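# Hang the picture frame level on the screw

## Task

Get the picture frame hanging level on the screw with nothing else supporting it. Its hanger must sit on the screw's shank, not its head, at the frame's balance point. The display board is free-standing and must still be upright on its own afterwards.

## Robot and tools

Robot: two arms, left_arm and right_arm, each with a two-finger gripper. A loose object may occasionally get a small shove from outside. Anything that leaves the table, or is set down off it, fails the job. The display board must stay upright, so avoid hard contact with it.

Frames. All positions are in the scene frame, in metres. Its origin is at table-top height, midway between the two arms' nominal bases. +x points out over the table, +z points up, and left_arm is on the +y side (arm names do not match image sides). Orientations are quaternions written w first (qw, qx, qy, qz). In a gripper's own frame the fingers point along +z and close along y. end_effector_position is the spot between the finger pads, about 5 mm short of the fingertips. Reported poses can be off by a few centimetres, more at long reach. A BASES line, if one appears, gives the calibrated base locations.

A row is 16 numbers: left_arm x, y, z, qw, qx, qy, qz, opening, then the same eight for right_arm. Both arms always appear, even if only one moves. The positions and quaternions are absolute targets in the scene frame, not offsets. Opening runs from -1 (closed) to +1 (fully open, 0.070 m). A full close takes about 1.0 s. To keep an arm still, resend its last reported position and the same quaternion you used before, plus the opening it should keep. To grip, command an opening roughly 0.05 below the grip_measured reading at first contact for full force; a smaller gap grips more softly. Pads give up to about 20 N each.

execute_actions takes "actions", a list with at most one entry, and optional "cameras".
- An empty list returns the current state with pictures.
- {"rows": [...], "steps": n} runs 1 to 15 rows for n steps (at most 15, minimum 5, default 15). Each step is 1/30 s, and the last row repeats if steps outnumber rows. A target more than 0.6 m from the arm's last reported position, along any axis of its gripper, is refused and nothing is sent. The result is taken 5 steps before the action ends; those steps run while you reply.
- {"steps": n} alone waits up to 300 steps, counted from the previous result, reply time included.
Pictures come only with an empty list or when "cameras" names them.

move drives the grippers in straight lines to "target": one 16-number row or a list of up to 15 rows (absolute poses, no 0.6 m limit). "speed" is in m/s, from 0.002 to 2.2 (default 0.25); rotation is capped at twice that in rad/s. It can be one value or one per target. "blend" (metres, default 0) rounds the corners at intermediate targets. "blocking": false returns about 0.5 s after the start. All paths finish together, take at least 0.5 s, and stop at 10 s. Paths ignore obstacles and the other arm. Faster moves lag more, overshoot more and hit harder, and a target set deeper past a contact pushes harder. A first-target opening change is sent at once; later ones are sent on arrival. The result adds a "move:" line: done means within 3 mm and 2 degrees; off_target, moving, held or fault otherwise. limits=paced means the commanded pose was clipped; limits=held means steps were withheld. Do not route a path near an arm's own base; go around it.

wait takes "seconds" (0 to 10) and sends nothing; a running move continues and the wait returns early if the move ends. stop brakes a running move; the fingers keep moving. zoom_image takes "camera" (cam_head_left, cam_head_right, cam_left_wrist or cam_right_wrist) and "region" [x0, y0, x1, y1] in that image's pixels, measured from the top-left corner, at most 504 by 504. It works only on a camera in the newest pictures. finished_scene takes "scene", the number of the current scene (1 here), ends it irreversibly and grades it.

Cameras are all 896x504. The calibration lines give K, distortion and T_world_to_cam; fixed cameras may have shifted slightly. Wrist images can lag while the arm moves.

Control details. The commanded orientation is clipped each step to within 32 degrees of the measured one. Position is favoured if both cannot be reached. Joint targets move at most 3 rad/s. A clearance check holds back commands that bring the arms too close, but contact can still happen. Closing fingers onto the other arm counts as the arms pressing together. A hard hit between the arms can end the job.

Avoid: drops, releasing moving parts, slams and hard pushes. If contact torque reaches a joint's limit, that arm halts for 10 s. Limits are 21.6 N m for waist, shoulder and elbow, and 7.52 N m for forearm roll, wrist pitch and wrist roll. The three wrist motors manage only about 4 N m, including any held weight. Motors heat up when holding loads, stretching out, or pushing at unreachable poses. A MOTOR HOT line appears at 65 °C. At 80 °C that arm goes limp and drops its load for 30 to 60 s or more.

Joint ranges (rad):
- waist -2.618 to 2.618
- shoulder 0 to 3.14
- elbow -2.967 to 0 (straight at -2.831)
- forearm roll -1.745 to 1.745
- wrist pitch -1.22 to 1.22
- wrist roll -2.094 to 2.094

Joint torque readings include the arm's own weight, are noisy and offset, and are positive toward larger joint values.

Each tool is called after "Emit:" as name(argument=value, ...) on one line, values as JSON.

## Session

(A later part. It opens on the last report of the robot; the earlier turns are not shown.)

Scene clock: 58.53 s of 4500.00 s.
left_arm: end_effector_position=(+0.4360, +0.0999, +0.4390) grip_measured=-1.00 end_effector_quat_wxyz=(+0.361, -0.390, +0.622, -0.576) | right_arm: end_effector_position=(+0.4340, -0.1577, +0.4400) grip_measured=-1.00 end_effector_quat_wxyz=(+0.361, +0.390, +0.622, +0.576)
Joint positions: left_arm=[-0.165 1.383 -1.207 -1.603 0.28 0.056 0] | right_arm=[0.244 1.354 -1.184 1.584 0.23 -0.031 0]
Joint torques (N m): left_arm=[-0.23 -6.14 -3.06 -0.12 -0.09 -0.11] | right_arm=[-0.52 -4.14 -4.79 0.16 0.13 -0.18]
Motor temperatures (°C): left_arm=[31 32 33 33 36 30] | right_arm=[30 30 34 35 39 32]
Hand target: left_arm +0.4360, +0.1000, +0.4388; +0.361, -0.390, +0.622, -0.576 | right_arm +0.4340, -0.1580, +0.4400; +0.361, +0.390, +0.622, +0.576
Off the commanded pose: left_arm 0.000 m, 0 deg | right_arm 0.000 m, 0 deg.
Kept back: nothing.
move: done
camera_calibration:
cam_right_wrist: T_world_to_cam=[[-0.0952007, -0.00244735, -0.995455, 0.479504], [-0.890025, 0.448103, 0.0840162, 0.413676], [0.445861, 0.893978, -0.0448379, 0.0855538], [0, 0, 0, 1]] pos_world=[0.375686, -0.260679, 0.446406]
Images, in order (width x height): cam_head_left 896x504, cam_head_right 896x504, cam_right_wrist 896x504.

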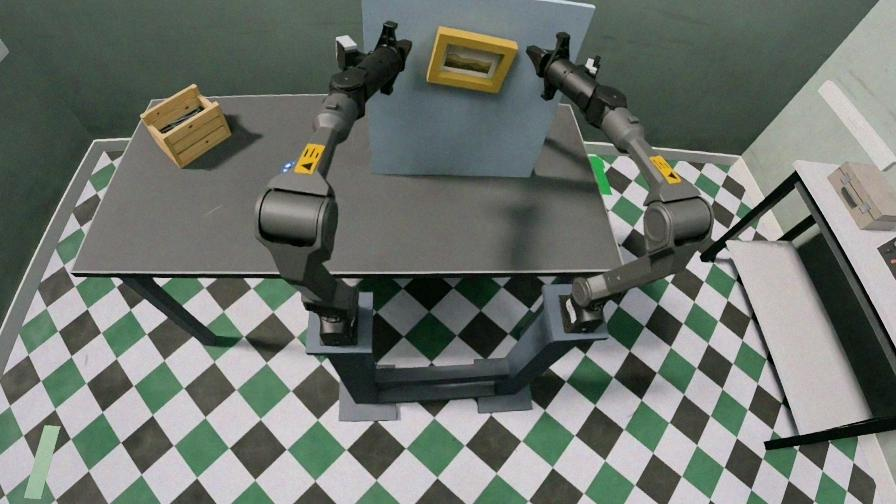

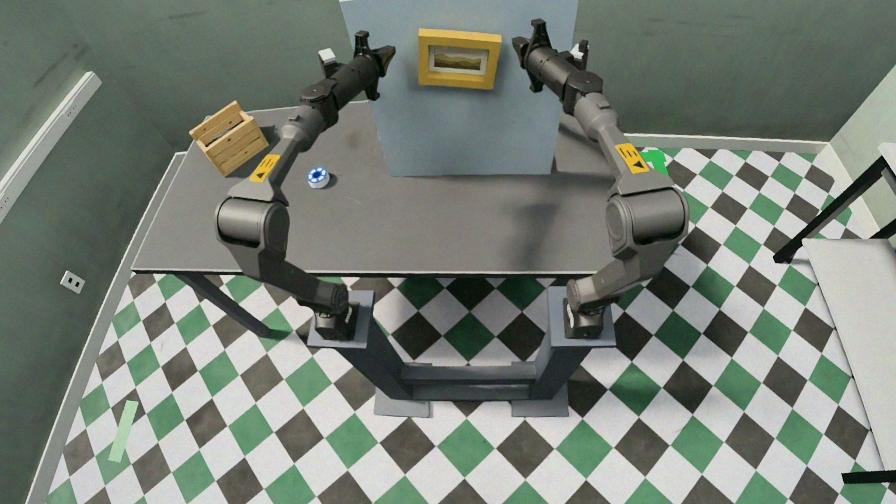

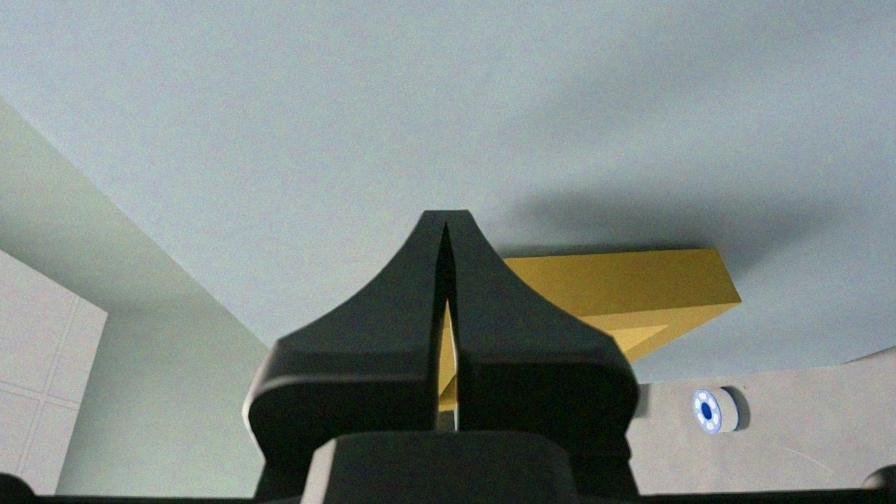

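Emit:
move(target=[0.436, 0.10, 0.4388, 0.361, -0.390, 0.622, -0.576, -1, 0.436, -0.142, 0.436, 0.361, 0.390, 0.622, 0.576, -1], speed=0.03, cameras=["cam_right_wrist","cam_head_left","cam_head_right"])

Emit:
zoom_image(camera="cam_head_left", region=[420, 10, 550, 100])

Emit:
zoom_image(camera="cam_head_right", region=[400, 10, 530, 100])

Emit:
zoom_image(camera="cam_right_wrist", region=[300, 150, 700, 350])

Scene clock: 59.70 s of 4500.00 s.
left_arm: end_effector_position=(+0.4360, +0.0999, +0.4390) grip_measured=-1.00 end_effector_quat_wxyz=(+0.361, -0.390, +0.622, -0.576) | right_arm: end_effector_position=(+0.4359, -0.1419, +0.4365) grip_measured=-1.00 end_effector_quat_wxyz=(+0.361, +0.390, +0.621, +0.576)
Joint positions: left_arm=[-0.165 1.383 -1.207 -1.603 0.28 0.056 0] | right_arm=[0.308 1.374 -1.188 1.699 0.167 -0.143 0]
Joint torques (N m): left_arm=[-0.56 -6.08 -3.23 -0.13 -0.22 -0.1] | right_arm=[-0.25 -4.21 -4.45 0.06 0.09 -0.12]
Motor temperatures (°C): left_arm=[31 32 33 33 36 30] | right_arm=[30 30 34 35 39 32]
Hand target: left_arm +0.4360, +0.1000, +0.4388; +0.361, -0.390, +0.622, -0.576 | right_arm +0.4360, -0.1420, +0.4360; +0.361, +0.390, +0.622, +0.576
Off the commanded pose: left_arm 0.000 m, 0 deg | right_arm 0.001 m, 0 deg.
Kept back: nothing.
move: done
camera_calibration:
cam_right_wrist: T_world_to_cam=[[-0.0939472, -0.00243964, -0.995574, 0.475813], [-0.89008, 0.448202, 0.082894, 0.409034], [0.446017, 0.893929, -0.0442788, 0.0701508], [0, 0, 0, 1]] pos_world=[0.377486, -0.244879, 0.442906]
Images, in order (width x height): cam_head_left 896x504, cam_head_right 896x504, cam_right_wrist 896x504.

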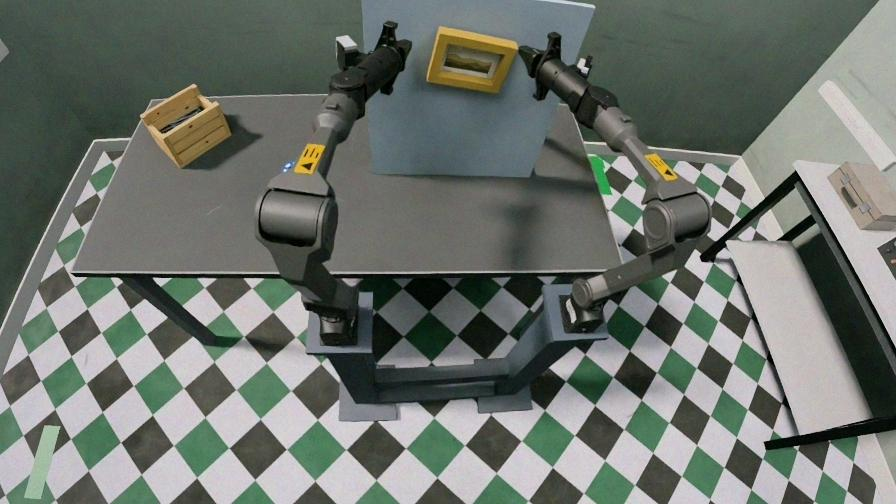

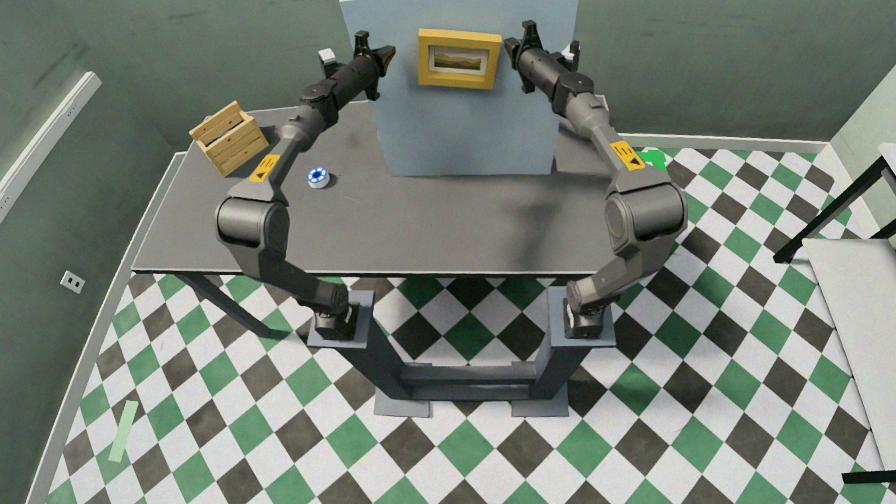

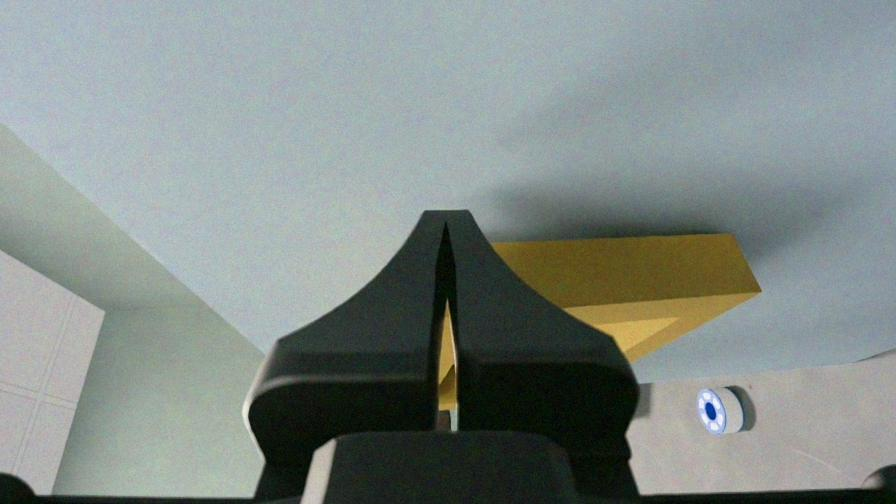

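Scaled by 3.877 from the camera's 896x504 image, which has a finer 1280x720 frame.

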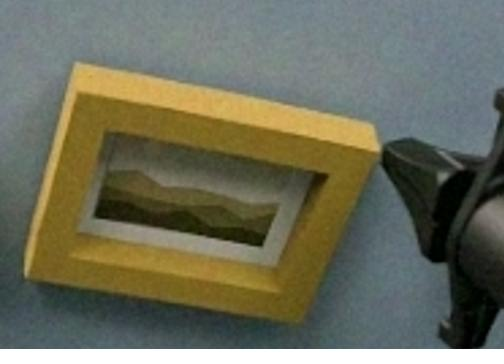

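Scaled by 3.877 from the camera's 896x504 image, which has a finer 1280x720 frame.

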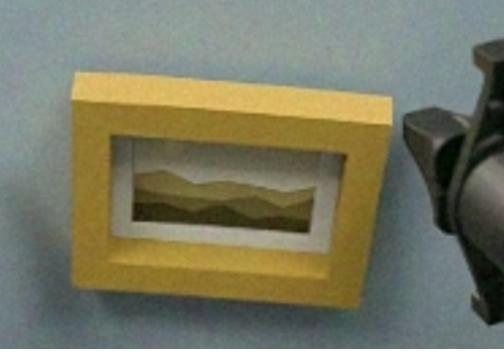

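Scaled by 1.260 from the camera's 896x504 image, which has a finer 1280x720 frame.

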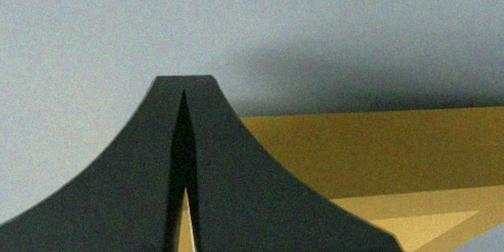

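Emit:
move(target=[0.436, 0.10, 0.4388, 0.361, -0.390, 0.622, -0.576, -1, 0.436, -0.137, 0.436, 0.361, 0.390, 0.622, 0.576, -1], speed=0.02, cameras=["cam_head_left","cam_head_right"])

Emit:
zoom_image(camera="cam_head_right", region=[400, 10, 530, 100])

Emit:
move(target=[0.436, 0.10, 0.4388, 0.361, -0.390, 0.622, -0.576, -1, 0.436, -0.1355, 0.436, 0.361, 0.390, 0.622, 0.576, -1], speed=0.01, cameras=["cam_head_left","cam_head_right"])

Emit:
zoom_image(camera="cam_head_right", region=[400, 10, 530, 100])

Scene clock: 60.90 s of 4500.00 s.
left_arm: end_effector_position=(+0.4360, +0.0999, +0.4390) grip_measured=-1.00 end_effector_quat_wxyz=(+0.361, -0.390, +0.622, -0.576) | right_arm: end_effector_position=(+0.4358, -0.1371, +0.4359) grip_measured=-1.00 end_effector_quat_wxyz=(+0.361, +0.390, +0.622, +0.576)
Joint positions: left_arm=[-0.165 1.383 -1.207 -1.603 0.28 0.056 0] | right_arm=[0.328 1.379 -1.191 1.721 0.147 -0.163 0]
Joint torques (N m): left_arm=[-0.75 -5.9 -3.14 -0.13 -0.22 -0.11] | right_arm=[0.24 -3.83 -5.01 0.1 0.05 -0.19]
Motor temperatures (°C): left_arm=[31 32 33 33 36 30] | right_arm=[30 30 34 35 39 32]
Hand target: left_arm +0.4360, +0.1000, +0.4388; +0.361, -0.390, +0.622, -0.576 | right_arm +0.4360, -0.1370, +0.4360; +0.361, +0.390, +0.622, +0.576
Off the commanded pose: left_arm 0.000 m, 0 deg | right_arm 0.000 m, 0 deg.
Kept back: nothing.
move: done
Images, in order (width x height): cam_head_left 896x504, cam_head_right 896x504.

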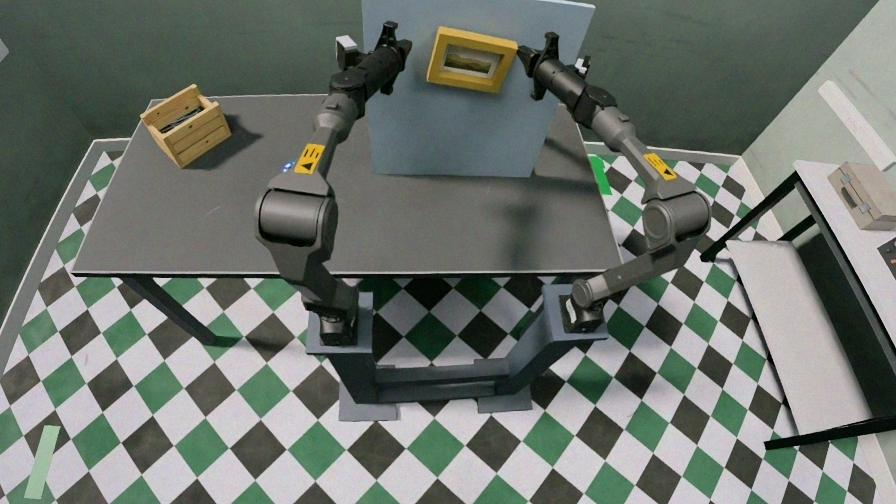

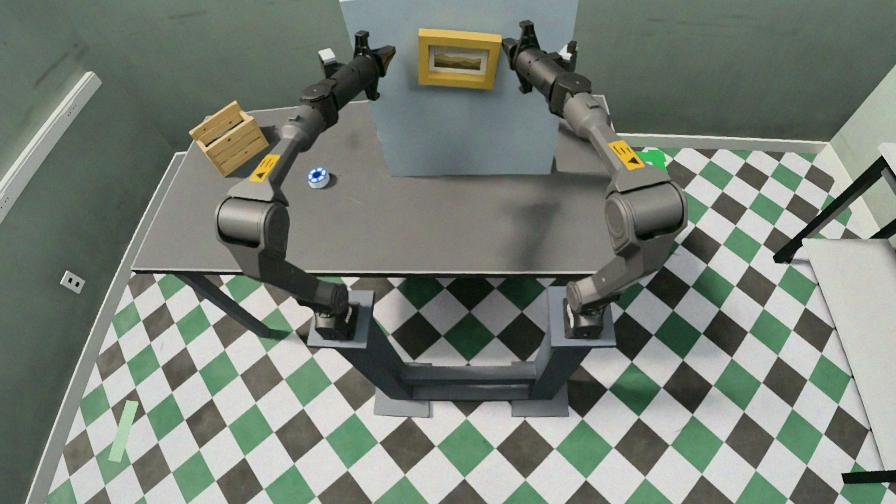

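Scaled by 3.877 from the camera's 896x504 image, which has a finer 1280x720 frame.

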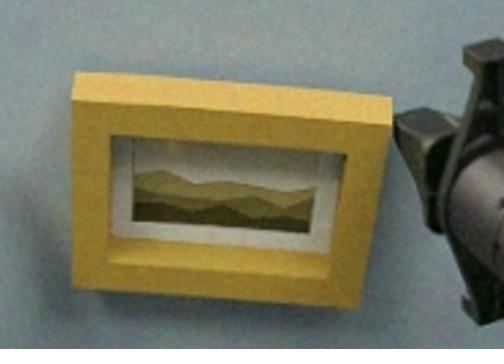

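Scene clock: 61.60 s of 4500.00 s.
left_arm: end_effector_position=(+0.4360, +0.0999, +0.4390) grip_measured=-1.00 end_effector_quat_wxyz=(+0.361, -0.390, +0.622, -0.576) | right_arm: end_effector_position=(+0.4359, -0.1356, +0.4359) grip_measured=-1.00 end_effector_quat_wxyz=(+0.361, +0.390, +0.622, +0.576)
Joint positions: left_arm=[-0.165 1.383 -1.207 -1.603 0.28 0.056 0] | right_arm=[0.334 1.381 -1.193 1.729 0.142 -0.17 0]
Joint torques (N m): left_arm=[-0.65 -5.87 -3.21 -0.16 -0.2 -0.1] | right_arm=[0.62 -3.86 -4.97 0.11 0.03 -0.21]
Motor temperatures (°C): left_arm=[31 32 33 33 36 30] | right_arm=[30 30 34 35 39 32]
Hand target: left_arm +0.4360, +0.1000, +0.4388; +0.361, -0.390, +0.622, -0.576 | right_arm +0.4360, -0.1355, +0.4360; +0.361, +0.390, +0.622, +0.576
Off the commanded pose: left_arm 0.000 m, 0 deg | right_arm 0.000 m, 0 deg.
Kept back: nothing.
move: done
Images, in order (width x height): cam_head_left 896x504, cam_head_right 896x504.

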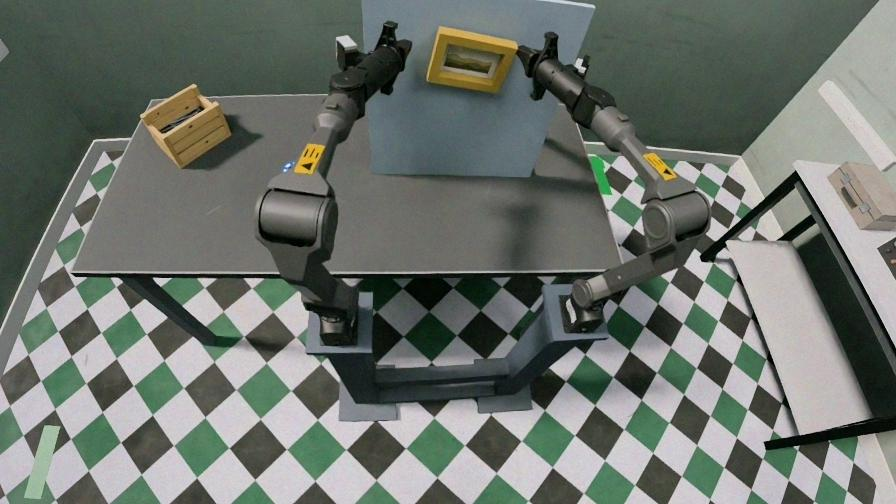

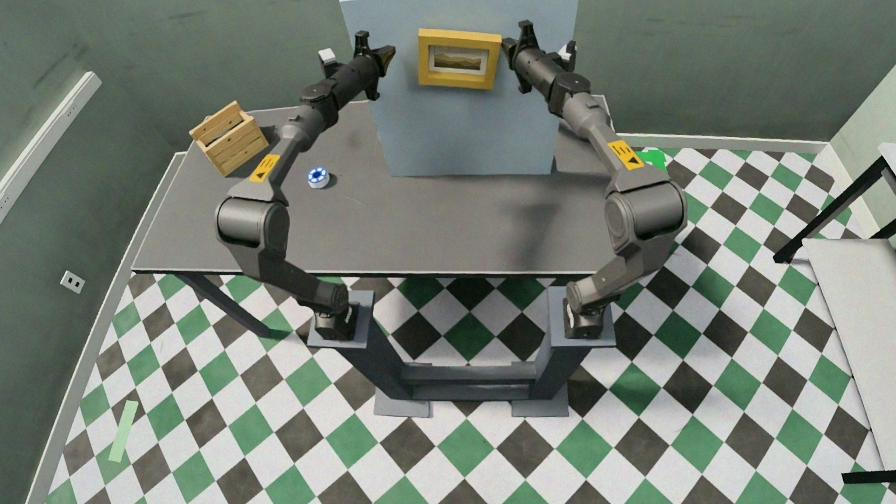

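Scaled by 3.877 from the camera's 896x504 image, which has a finer 1280x720 frame.

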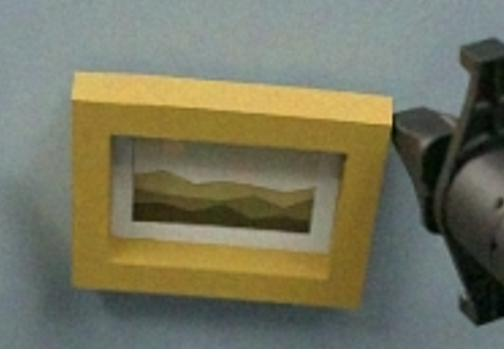

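Emit:
move(target=[0.436, 0.10, 0.4388, 0.361, -0.390, 0.622, -0.576, -1, 0.436, -0.1345, 0.4362, 0.361, 0.390, 0.622, 0.576, -1], speed=0.01, cameras=["cam_head_right"])

Emit:
zoom_image(camera="cam_head_right", region=[400, 10, 530, 100])

Emit:
move(target=[0.436, 0.10, 0.4388, 0.361, -0.390, 0.622, -0.576, -1, 0.436, -0.1335, 0.4363, 0.361, 0.390, 0.622, 0.576, -1], speed=0.01, cameras=["cam_head_right"])

Emit:
zoom_image(camera="cam_head_right", region=[400, 10, 530, 100])

Scene clock: 65.13 s of 4500.00 s.
left_arm: end_effector_position=(+0.4360, +0.0999, +0.4390) grip_measured=-1.00 end_effector_quat_wxyz=(+0.361, -0.390, +0.622, -0.576) | right_arm: end_effector_position=(+0.4361, -0.1353, +0.4362) grip_measured=-1.00 end_effector_quat_wxyz=(+0.362, +0.390, +0.621, +0.575)
Joint positions: left_arm=[-0.165 1.383 -1.207 -1.603 0.28 0.056 0] | right_arm=[0.337 1.382 -1.195 1.729 0.137 -0.17 0]
Joint torques (N m): left_arm=[-0.78 -5.82 -3.34 -0.24 -0.15 -0.08] | right_arm=[3.01 -3.41 -5.18 0.02 0.7 0.16]
Motor temperatures (°C): left_arm=[31 32 33 33 36 30] | right_arm=[29 30 34 35 39 32]
Hand target: left_arm +0.4360, +0.1000, +0.4388; +0.361, -0.390, +0.622, -0.576 | right_arm +0.4360, -0.1345, +0.4362; +0.361, +0.390, +0.622, +0.576
Off the commanded pose: left_arm 0.000 m, 0 deg | right_arm 0.001 m, 0 deg.
Kept back: nothing.
move: done
Images, in order (width x height): cam_head_right 896x504.

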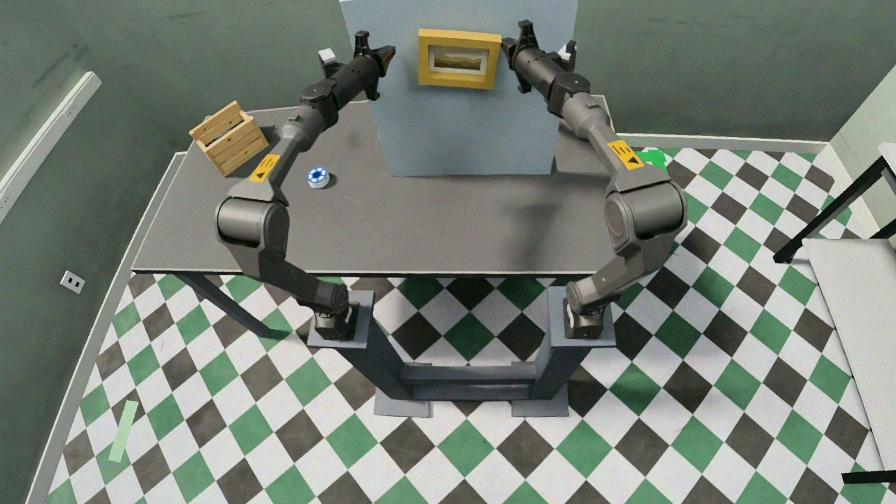

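Scaled by 3.877 from the camera's 896x504 image, which has a finer 1280x720 frame.

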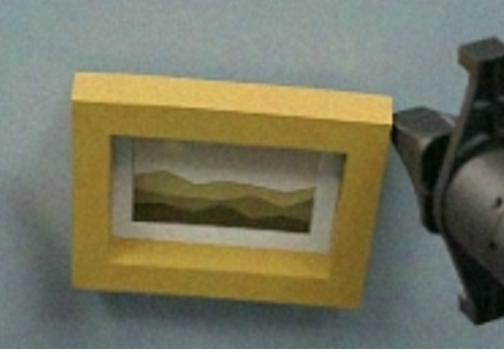

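Scene clock: 65.83 s of 4500.00 s.
left_arm: end_effector_position=(+0.4360, +0.0999, +0.4390) grip_measured=-1.00 end_effector_quat_wxyz=(+0.361, -0.390, +0.622, -0.576) | right_arm: end_effector_position=(+0.4361, -0.1343, +0.4365) grip_measured=-1.00 end_effector_quat_wxyz=(+0.362, +0.390, +0.621, +0.575)
Joint positions: left_arm=[-0.165 1.383 -1.207 -1.603 0.28 0.056 0] | right_arm=[0.341 1.383 -1.197 1.731 0.133 -0.171 0]
Joint torques (N m): left_arm=[-0.56 -5.97 -3.44 -0.24 -0.19 -0.08] | right_arm=[6.53 -2.47 -5.22 0.04 1.69 -0.26]
Motor temperatures (°C): left_arm=[31 32 33 33 36 30] | right_arm=[30 30 34 35 39 32]
Hand target: left_arm +0.4360, +0.1000, +0.4388; +0.361, -0.390, +0.622, -0.576 | right_arm +0.4360, -0.1335, +0.4363; +0.361, +0.390, +0.622, +0.576
Off the commanded pose: left_arm 0.000 m, 0 deg | right_arm 0.001 m, 0 deg.
Kept back: nothing.
move: done
Images, in order (width x height): cam_head_right 896x504.

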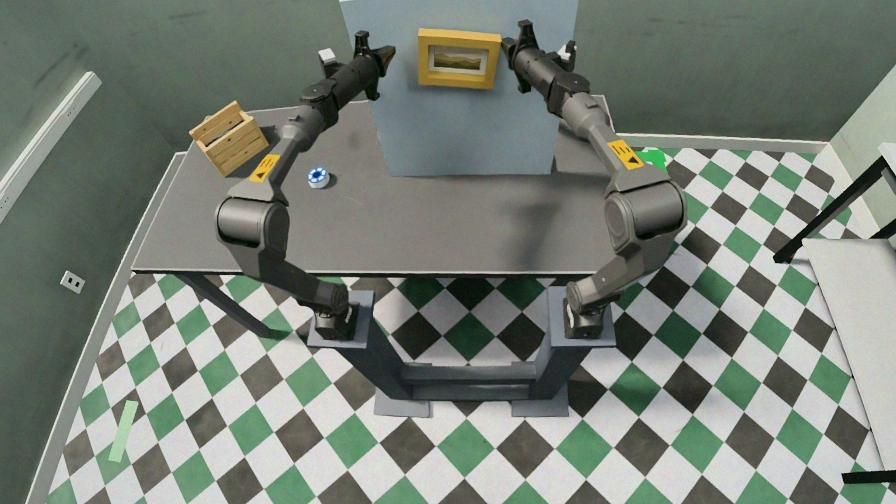

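Scaled by 3.877 from the camera's 896x504 image, which has a finer 1280x720 frame.

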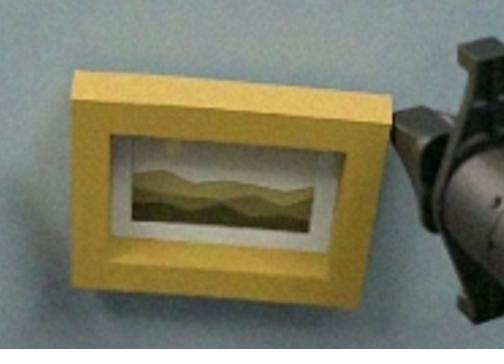

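Emit:
move(target=[0.436, 0.10, 0.4388, 0.361, -0.390, 0.622, -0.576, -1, 0.436, -0.1328, 0.4365, 0.361, 0.390, 0.622, 0.576, -1], speed=0.01, cameras=["cam_head_right"])

Emit:
zoom_image(camera="cam_head_right", region=[400, 10, 530, 100])

Scene clock: 66.80 s of 4500.00 s.
left_arm: end_effector_position=(+0.4360, +0.0999, +0.4390) grip_measured=-1.00 end_effector_quat_wxyz=(+0.361, -0.390, +0.622, -0.576) | right_arm: end_effector_position=(+0.4358, -0.1321, +0.4360) grip_measured=-1.00 end_effector_quat_wxyz=(+0.360, +0.389, +0.622, +0.576)
Joint positions: left_arm=[-0.165 1.383 -1.207 -1.603 0.28 0.056 0] | right_arm=[0.346 1.385 -1.198 1.731 0.132 -0.171 0]
Joint torques (N m): left_arm=[-0.66 -5.72 -3.26 -0.28 -0.18 -0.07] | right_arm=[-0.44 -5.69 -5 -0.07 0 0.17]
Motor temperatures (°C): left_arm=[31 32 33 33 36 30] | right_arm=[30 30 34 35 39 32]
Hand target: left_arm +0.4360, +0.1000, +0.4388; +0.361, -0.390, +0.622, -0.576 | right_arm +0.4360, -0.1328, +0.4365; +0.361, +0.390, +0.622, +0.576
Off the commanded pose: left_arm 0.000 m, 0 deg | right_arm 0.001 m, 0 deg.
Kept back: nothing.
move: done
Images, in order (width x height): cam_head_right 896x504.

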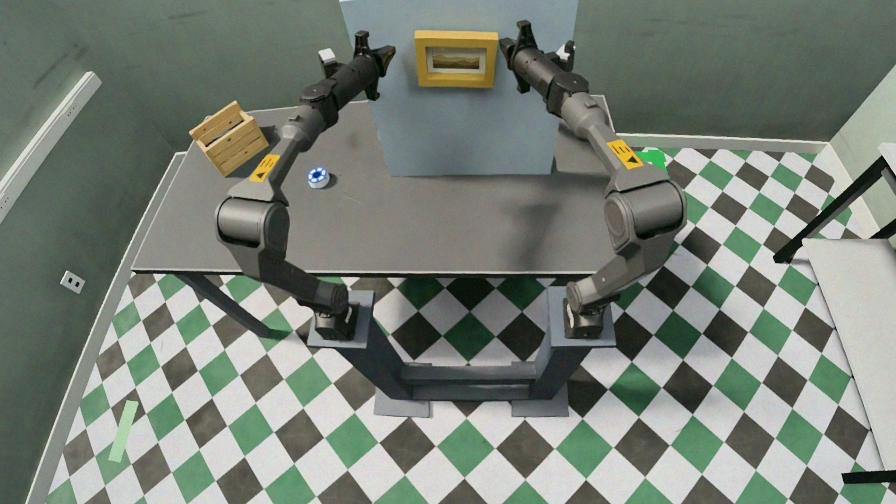

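Scaled by 3.877 from the camera's 896x504 image, which has a finer 1280x720 frame.

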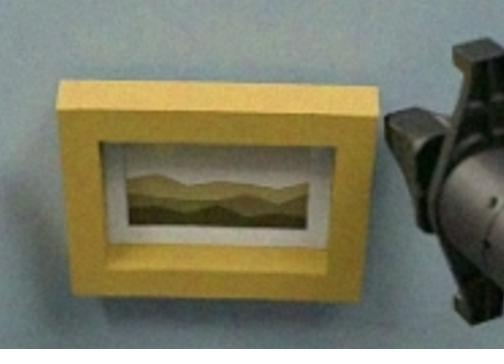

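Emit:
move(target=[0.436, 0.10, 0.4388, 0.361, -0.390, 0.622, -0.576, -1, 0.436, -0.150, 0.438, 0.361, 0.390, 0.622, 0.576, -1], speed=0.03)

Emit:
zoom_image(camera="cam_head_right", region=[400, 10, 530, 100])

Emit:
zoom_image(camera="cam_head_left", region=[420, 10, 550, 100])

Emit:
zoom_image(camera="cam_head_left", region=[350, 0, 610, 190])

Emit:
zoom_image(camera="cam_head_right", region=[330, 0, 590, 190])

Scene clock: 67.93 s of 4500.00 s.
left_arm: end_effector_position=(+0.4360, +0.0999, +0.4390) grip_measured=-1.00 end_effector_quat_wxyz=(+0.361, -0.390, +0.622, -0.576) | right_arm: end_effector_position=(+0.4361, -0.1502, +0.4382) grip_measured=-1.00 end_effector_quat_wxyz=(+0.361, +0.390, +0.622, +0.576)
Joint positions: left_arm=[-0.165 1.383 -1.207 -1.603 0.28 0.056 0] | right_arm=[0.274 1.367 -1.189 1.634 0.2 -0.08 0]
Joint torques (N m): left_arm=[-0.78 -5.73 -3.15 -0.27 -0.16 -0.07] | right_arm=[0.74 -5.21 -4.12 0.1 -0.03 0.08]
Motor temperatures (°C): left_arm=[31 32 33 33 36 30] | right_arm=[30 30 34 35 39 32]
Hand target: left_arm +0.4360, +0.1000, +0.4388; +0.361, -0.390, +0.622, -0.576 | right_arm +0.4360, -0.1500, +0.4380; +0.361, +0.390, +0.622, +0.576
Off the commanded pose: left_arm 0.000 m, 0 deg | right_arm 0.000 m, 0 deg.
Kept back: nothing.
move: done
camera_calibration:
cam_left_wrist: T_world_to_cam=[[0.0846375, -0.0535351, 0.994973, -0.464828], [-0.863444, -0.502304, 0.0464222, 0.406832], [0.497294, -0.863032, -0.0887383, 0.0300758], [0, 0, 0, 1]] pos_world=[0.375662, 0.205425, 0.446274]
cam_right_wrist: T_world_to_cam=[[-0.0944139, -0.00283233, -0.995529, 0.477668], [-0.889853, 0.448612, 0.0831155, 0.412793], [0.446371, 0.893722, -0.0448756, 0.0775952], [0, 0, 0, 1]] pos_world=[0.377788, -0.25318, 0.444705]

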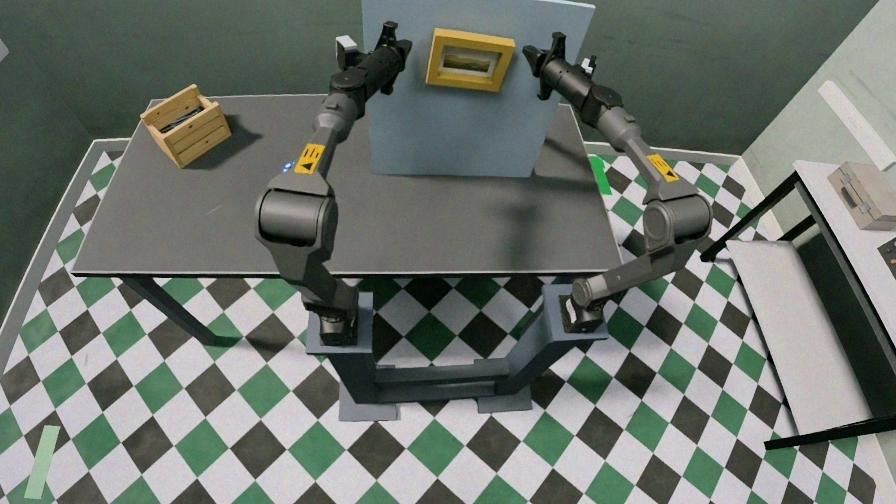

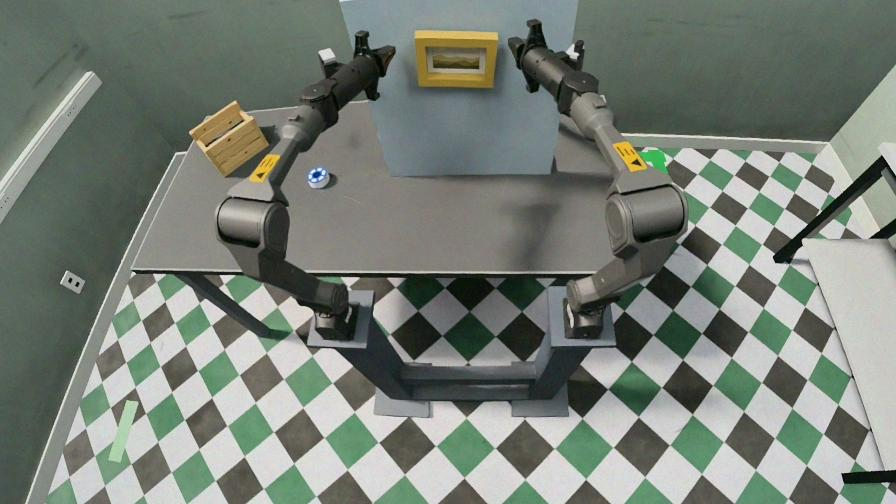

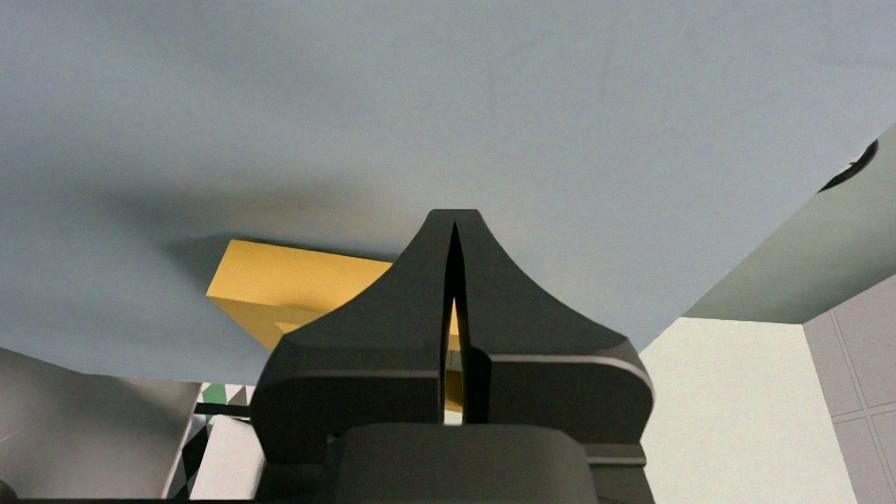

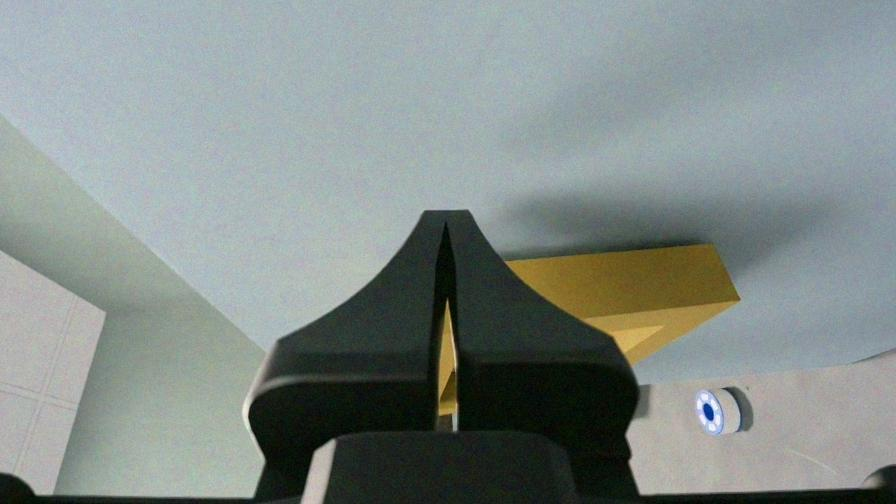

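Scaled by 3.877 from the camera's 896x504 image, which has a finer 1280x720 frame.

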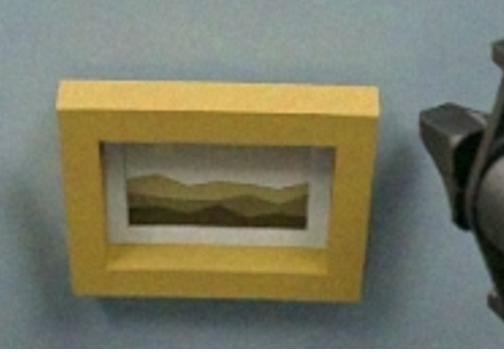

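Scaled by 3.877 from the camera's 896x504 image, which has a finer 1280x720 frame.

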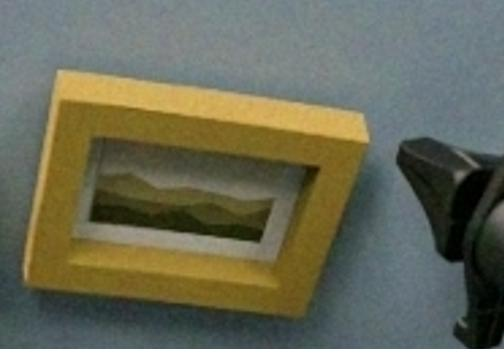

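Scaled by 1.938 from the camera's 896x504 image, which has a finer 1280x720 frame.

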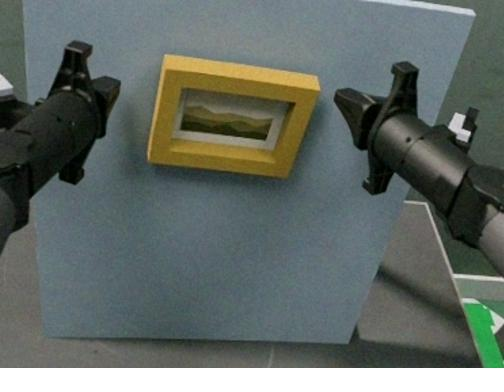

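Scaled by 1.938 from the camera's 896x504 image, which has a finer 1280x720 frame.

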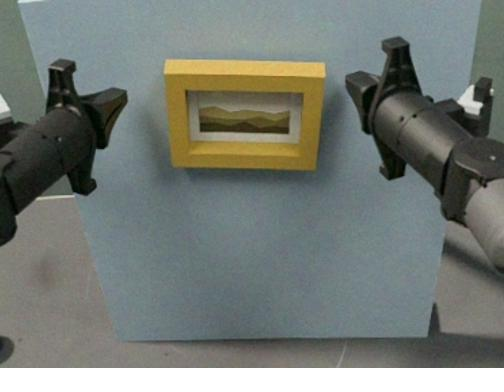

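Emit:
move(target=[[0.38, 0.20, 0.4388, 0.361, -0.390, 0.622, -0.576, -1, 0.36, -0.21, 0.42, 0.55, 0.25, 0.70, 0.37, -1],[0.34, 0.26, 0.4388, 0.361, -0.390, 0.622, -0.576, -1, 0.318, -0.055, 0.316, 0.898, 0, 0.440, 0, -1]], speed=0.2)

Emit:
zoom_image(camera="cam_right_wrist", region=[200, 0, 700, 260])

Scene clock: 74.77 s of 4500.00 s.
left_arm: end_effector_position=(+0.3399, +0.2600, +0.4390) grip_measured=-1.00 end_effector_quat_wxyz=(+0.361, -0.390, +0.621, -0.576) | right_arm: end_effector_position=(+0.3183, -0.0550, +0.3165) grip_measured=-1.00 end_effector_quat_wxyz=(+0.760, -0.142, +0.630, +0.069)
Joint positions: left_arm=[0.723 1.19 -1.046 -1.512 1.166 0.028 0] | right_arm=[1.1 1.528 -0.581 0.812 -1.225 -0.631 0]
Joint torques (N m): left_arm=[-0.36 -2.38 -3.44 -0.7 -0.16 0.07] | right_arm=[-0.25 -4.44 -2.81 -0.59 -0.72 0.2]
Motor temperatures (°C): left_arm=[31 32 33 33 36 30] | right_arm=[29 30 34 35 39 32]
Hand target: left_arm +0.3400, +0.2600, +0.4388; +0.361, -0.390, +0.622, -0.576 | right_arm +0.3182, -0.0551, +0.3163; +0.760, -0.142, +0.630, +0.069
Off the commanded pose: left_arm 0.000 m, 0 deg | right_arm 0.001 m, 33 deg; orientation clipped.
joint sent to its limit (right arm) — joint 5 (wrist pitch), lower limit.
Kept back: nothing.
move: off_target (right_arm); limits=paced
camera_calibration:
cam_left_wrist: T_world_to_cam=[[0.0847424, -0.0526652, 0.99501, -0.448388], [-0.863308, -0.50249, 0.0469292, 0.404083], [0.497511, -0.862977, -0.0880485, 0.21564], [0, 0, 0, 1]] pos_world=[0.279562, 0.365525, 0.446174]
cam_right_wrist: T_world_to_cam=[[0.281621, -0.955417, 0.0887064, -0.169604], [-0.427877, -0.207792, -0.879627, 0.396867], [0.858843, 0.209766, -0.467319, 0.00443757], [0, 0, 0, 1]] pos_world=[0.213763, -0.0805072, 0.366214]

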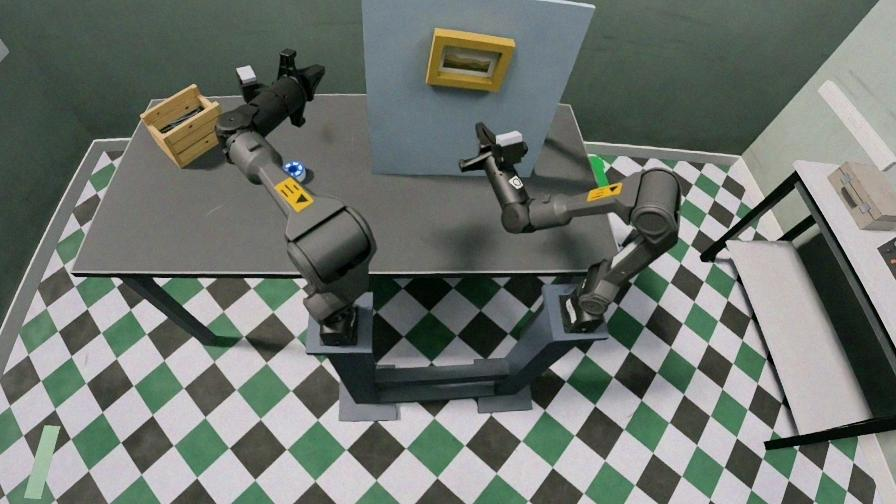

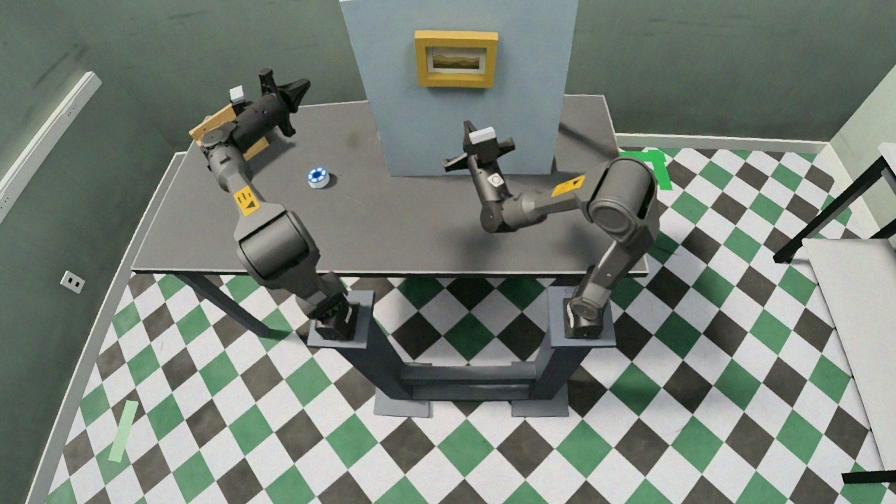

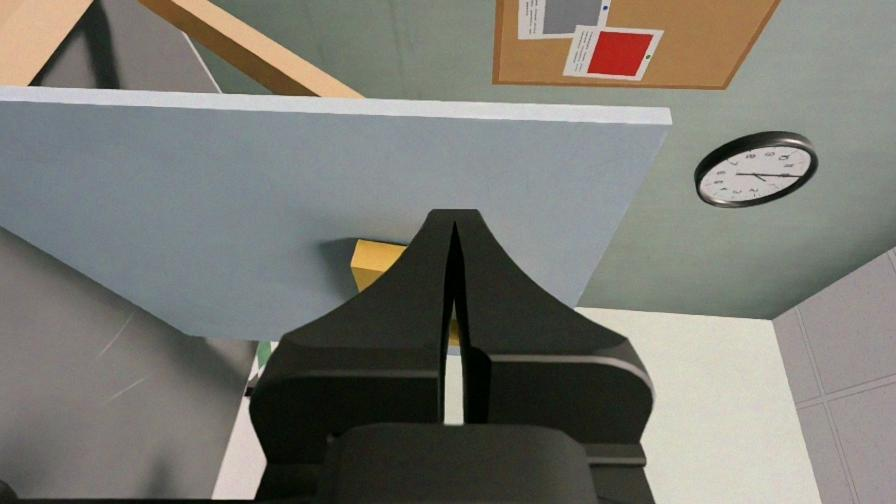

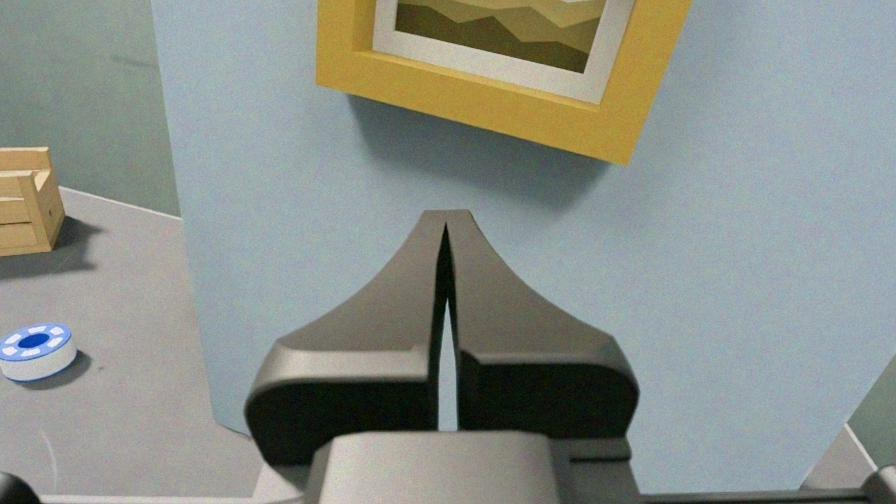

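Scaled by 1.008 from the camera's 896x504 image, which has a finer 1280x720 frame.

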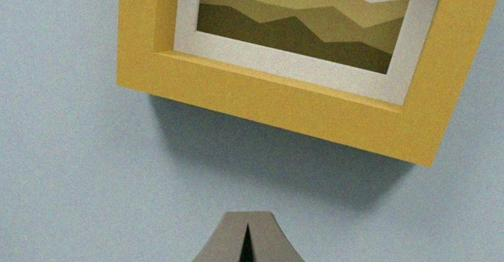

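Emit:
move(target=[[0.36, 0.16, 0.444, 0.361, -0.390, 0.622, -0.576, -1, 0.34, -0.21, 0.40, 0.55, 0.25, 0.70, 0.37, -1],[0.436, 0.085, 0.444, 0.361, -0.390, 0.622, -0.576, -1, 0.43, -0.175, 0.438, 0.361, 0.390, 0.622, 0.576, -1],[0.436, 0.068, 0.444, 0.361, -0.390, 0.622, -0.576, -1, 0.436, -0.153, 0.438, 0.361, 0.390, 0.622, 0.576, -1]], speed=[0.2,0.2,0.04], cameras=["cam_head_left","cam_head_right"])

Emit:
zoom_image(camera="cam_head_left", region=[410, 10, 540, 100])

Emit:
zoom_image(camera="cam_head_right", region=[390, 10, 520, 100])

Scene clock: 85.10 s of 4500.00 s.
left_arm: end_effector_position=(+0.4359, +0.0677, +0.4438) grip_measured=-1.00 end_effector_quat_wxyz=(+0.361, -0.390, +0.622, -0.576) | right_arm: end_effector_position=(+0.4360, -0.1527, +0.4380) grip_measured=-1.00 end_effector_quat_wxyz=(+0.361, +0.390, +0.622, +0.576)
Joint positions: left_arm=[-0.295 1.409 -1.252 -1.517 0.151 -0.043 0] | right_arm=[0.263 1.365 -1.187 1.628 0.211 -0.075 0]
Joint torques (N m): left_arm=[0.25 -4.8 -3.9 -0.01 -0.09 -0.11] | right_arm=[-0.47 -4.41 -4.62 0.12 0.14 -0.15]
Motor temperatures (°C): left_arm=[31 32 33 33 36 30] | right_arm=[29 31 34 35 39 32]
Hand target: left_arm +0.4360, +0.0680, +0.4440; +0.361, -0.390, +0.622, -0.576 | right_arm +0.4360, -0.1530, +0.4380; +0.361, +0.390, +0.622, +0.576
Off the commanded pose: left_arm 0.000 m, 0 deg | right_arm 0.000 m, 0 deg.
Kept back: nothing.
move: done
Images, in order (width x height): cam_head_left 896x504, cam_head_right 896x504.

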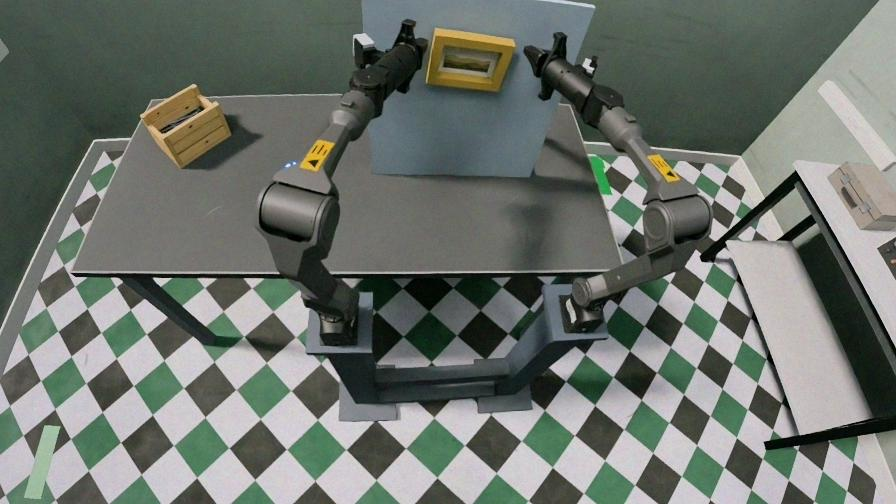

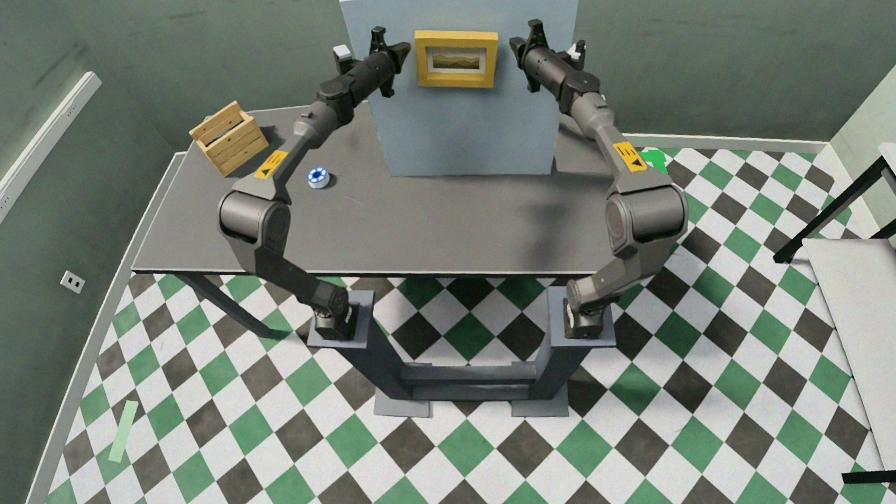

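Scaled by 3.877 from the camera's 896x504 image, which has a finer 1280x720 frame.

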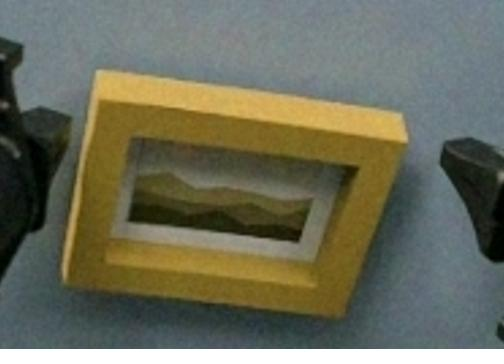

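Scaled by 3.877 from the camera's 896x504 image, which has a finer 1280x720 frame.

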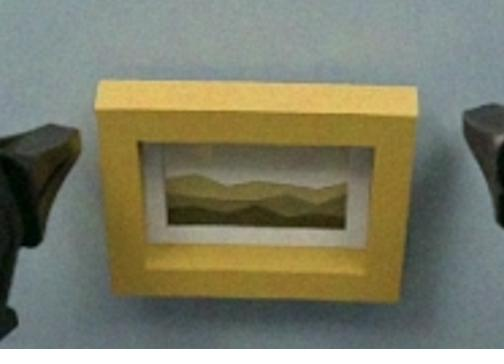

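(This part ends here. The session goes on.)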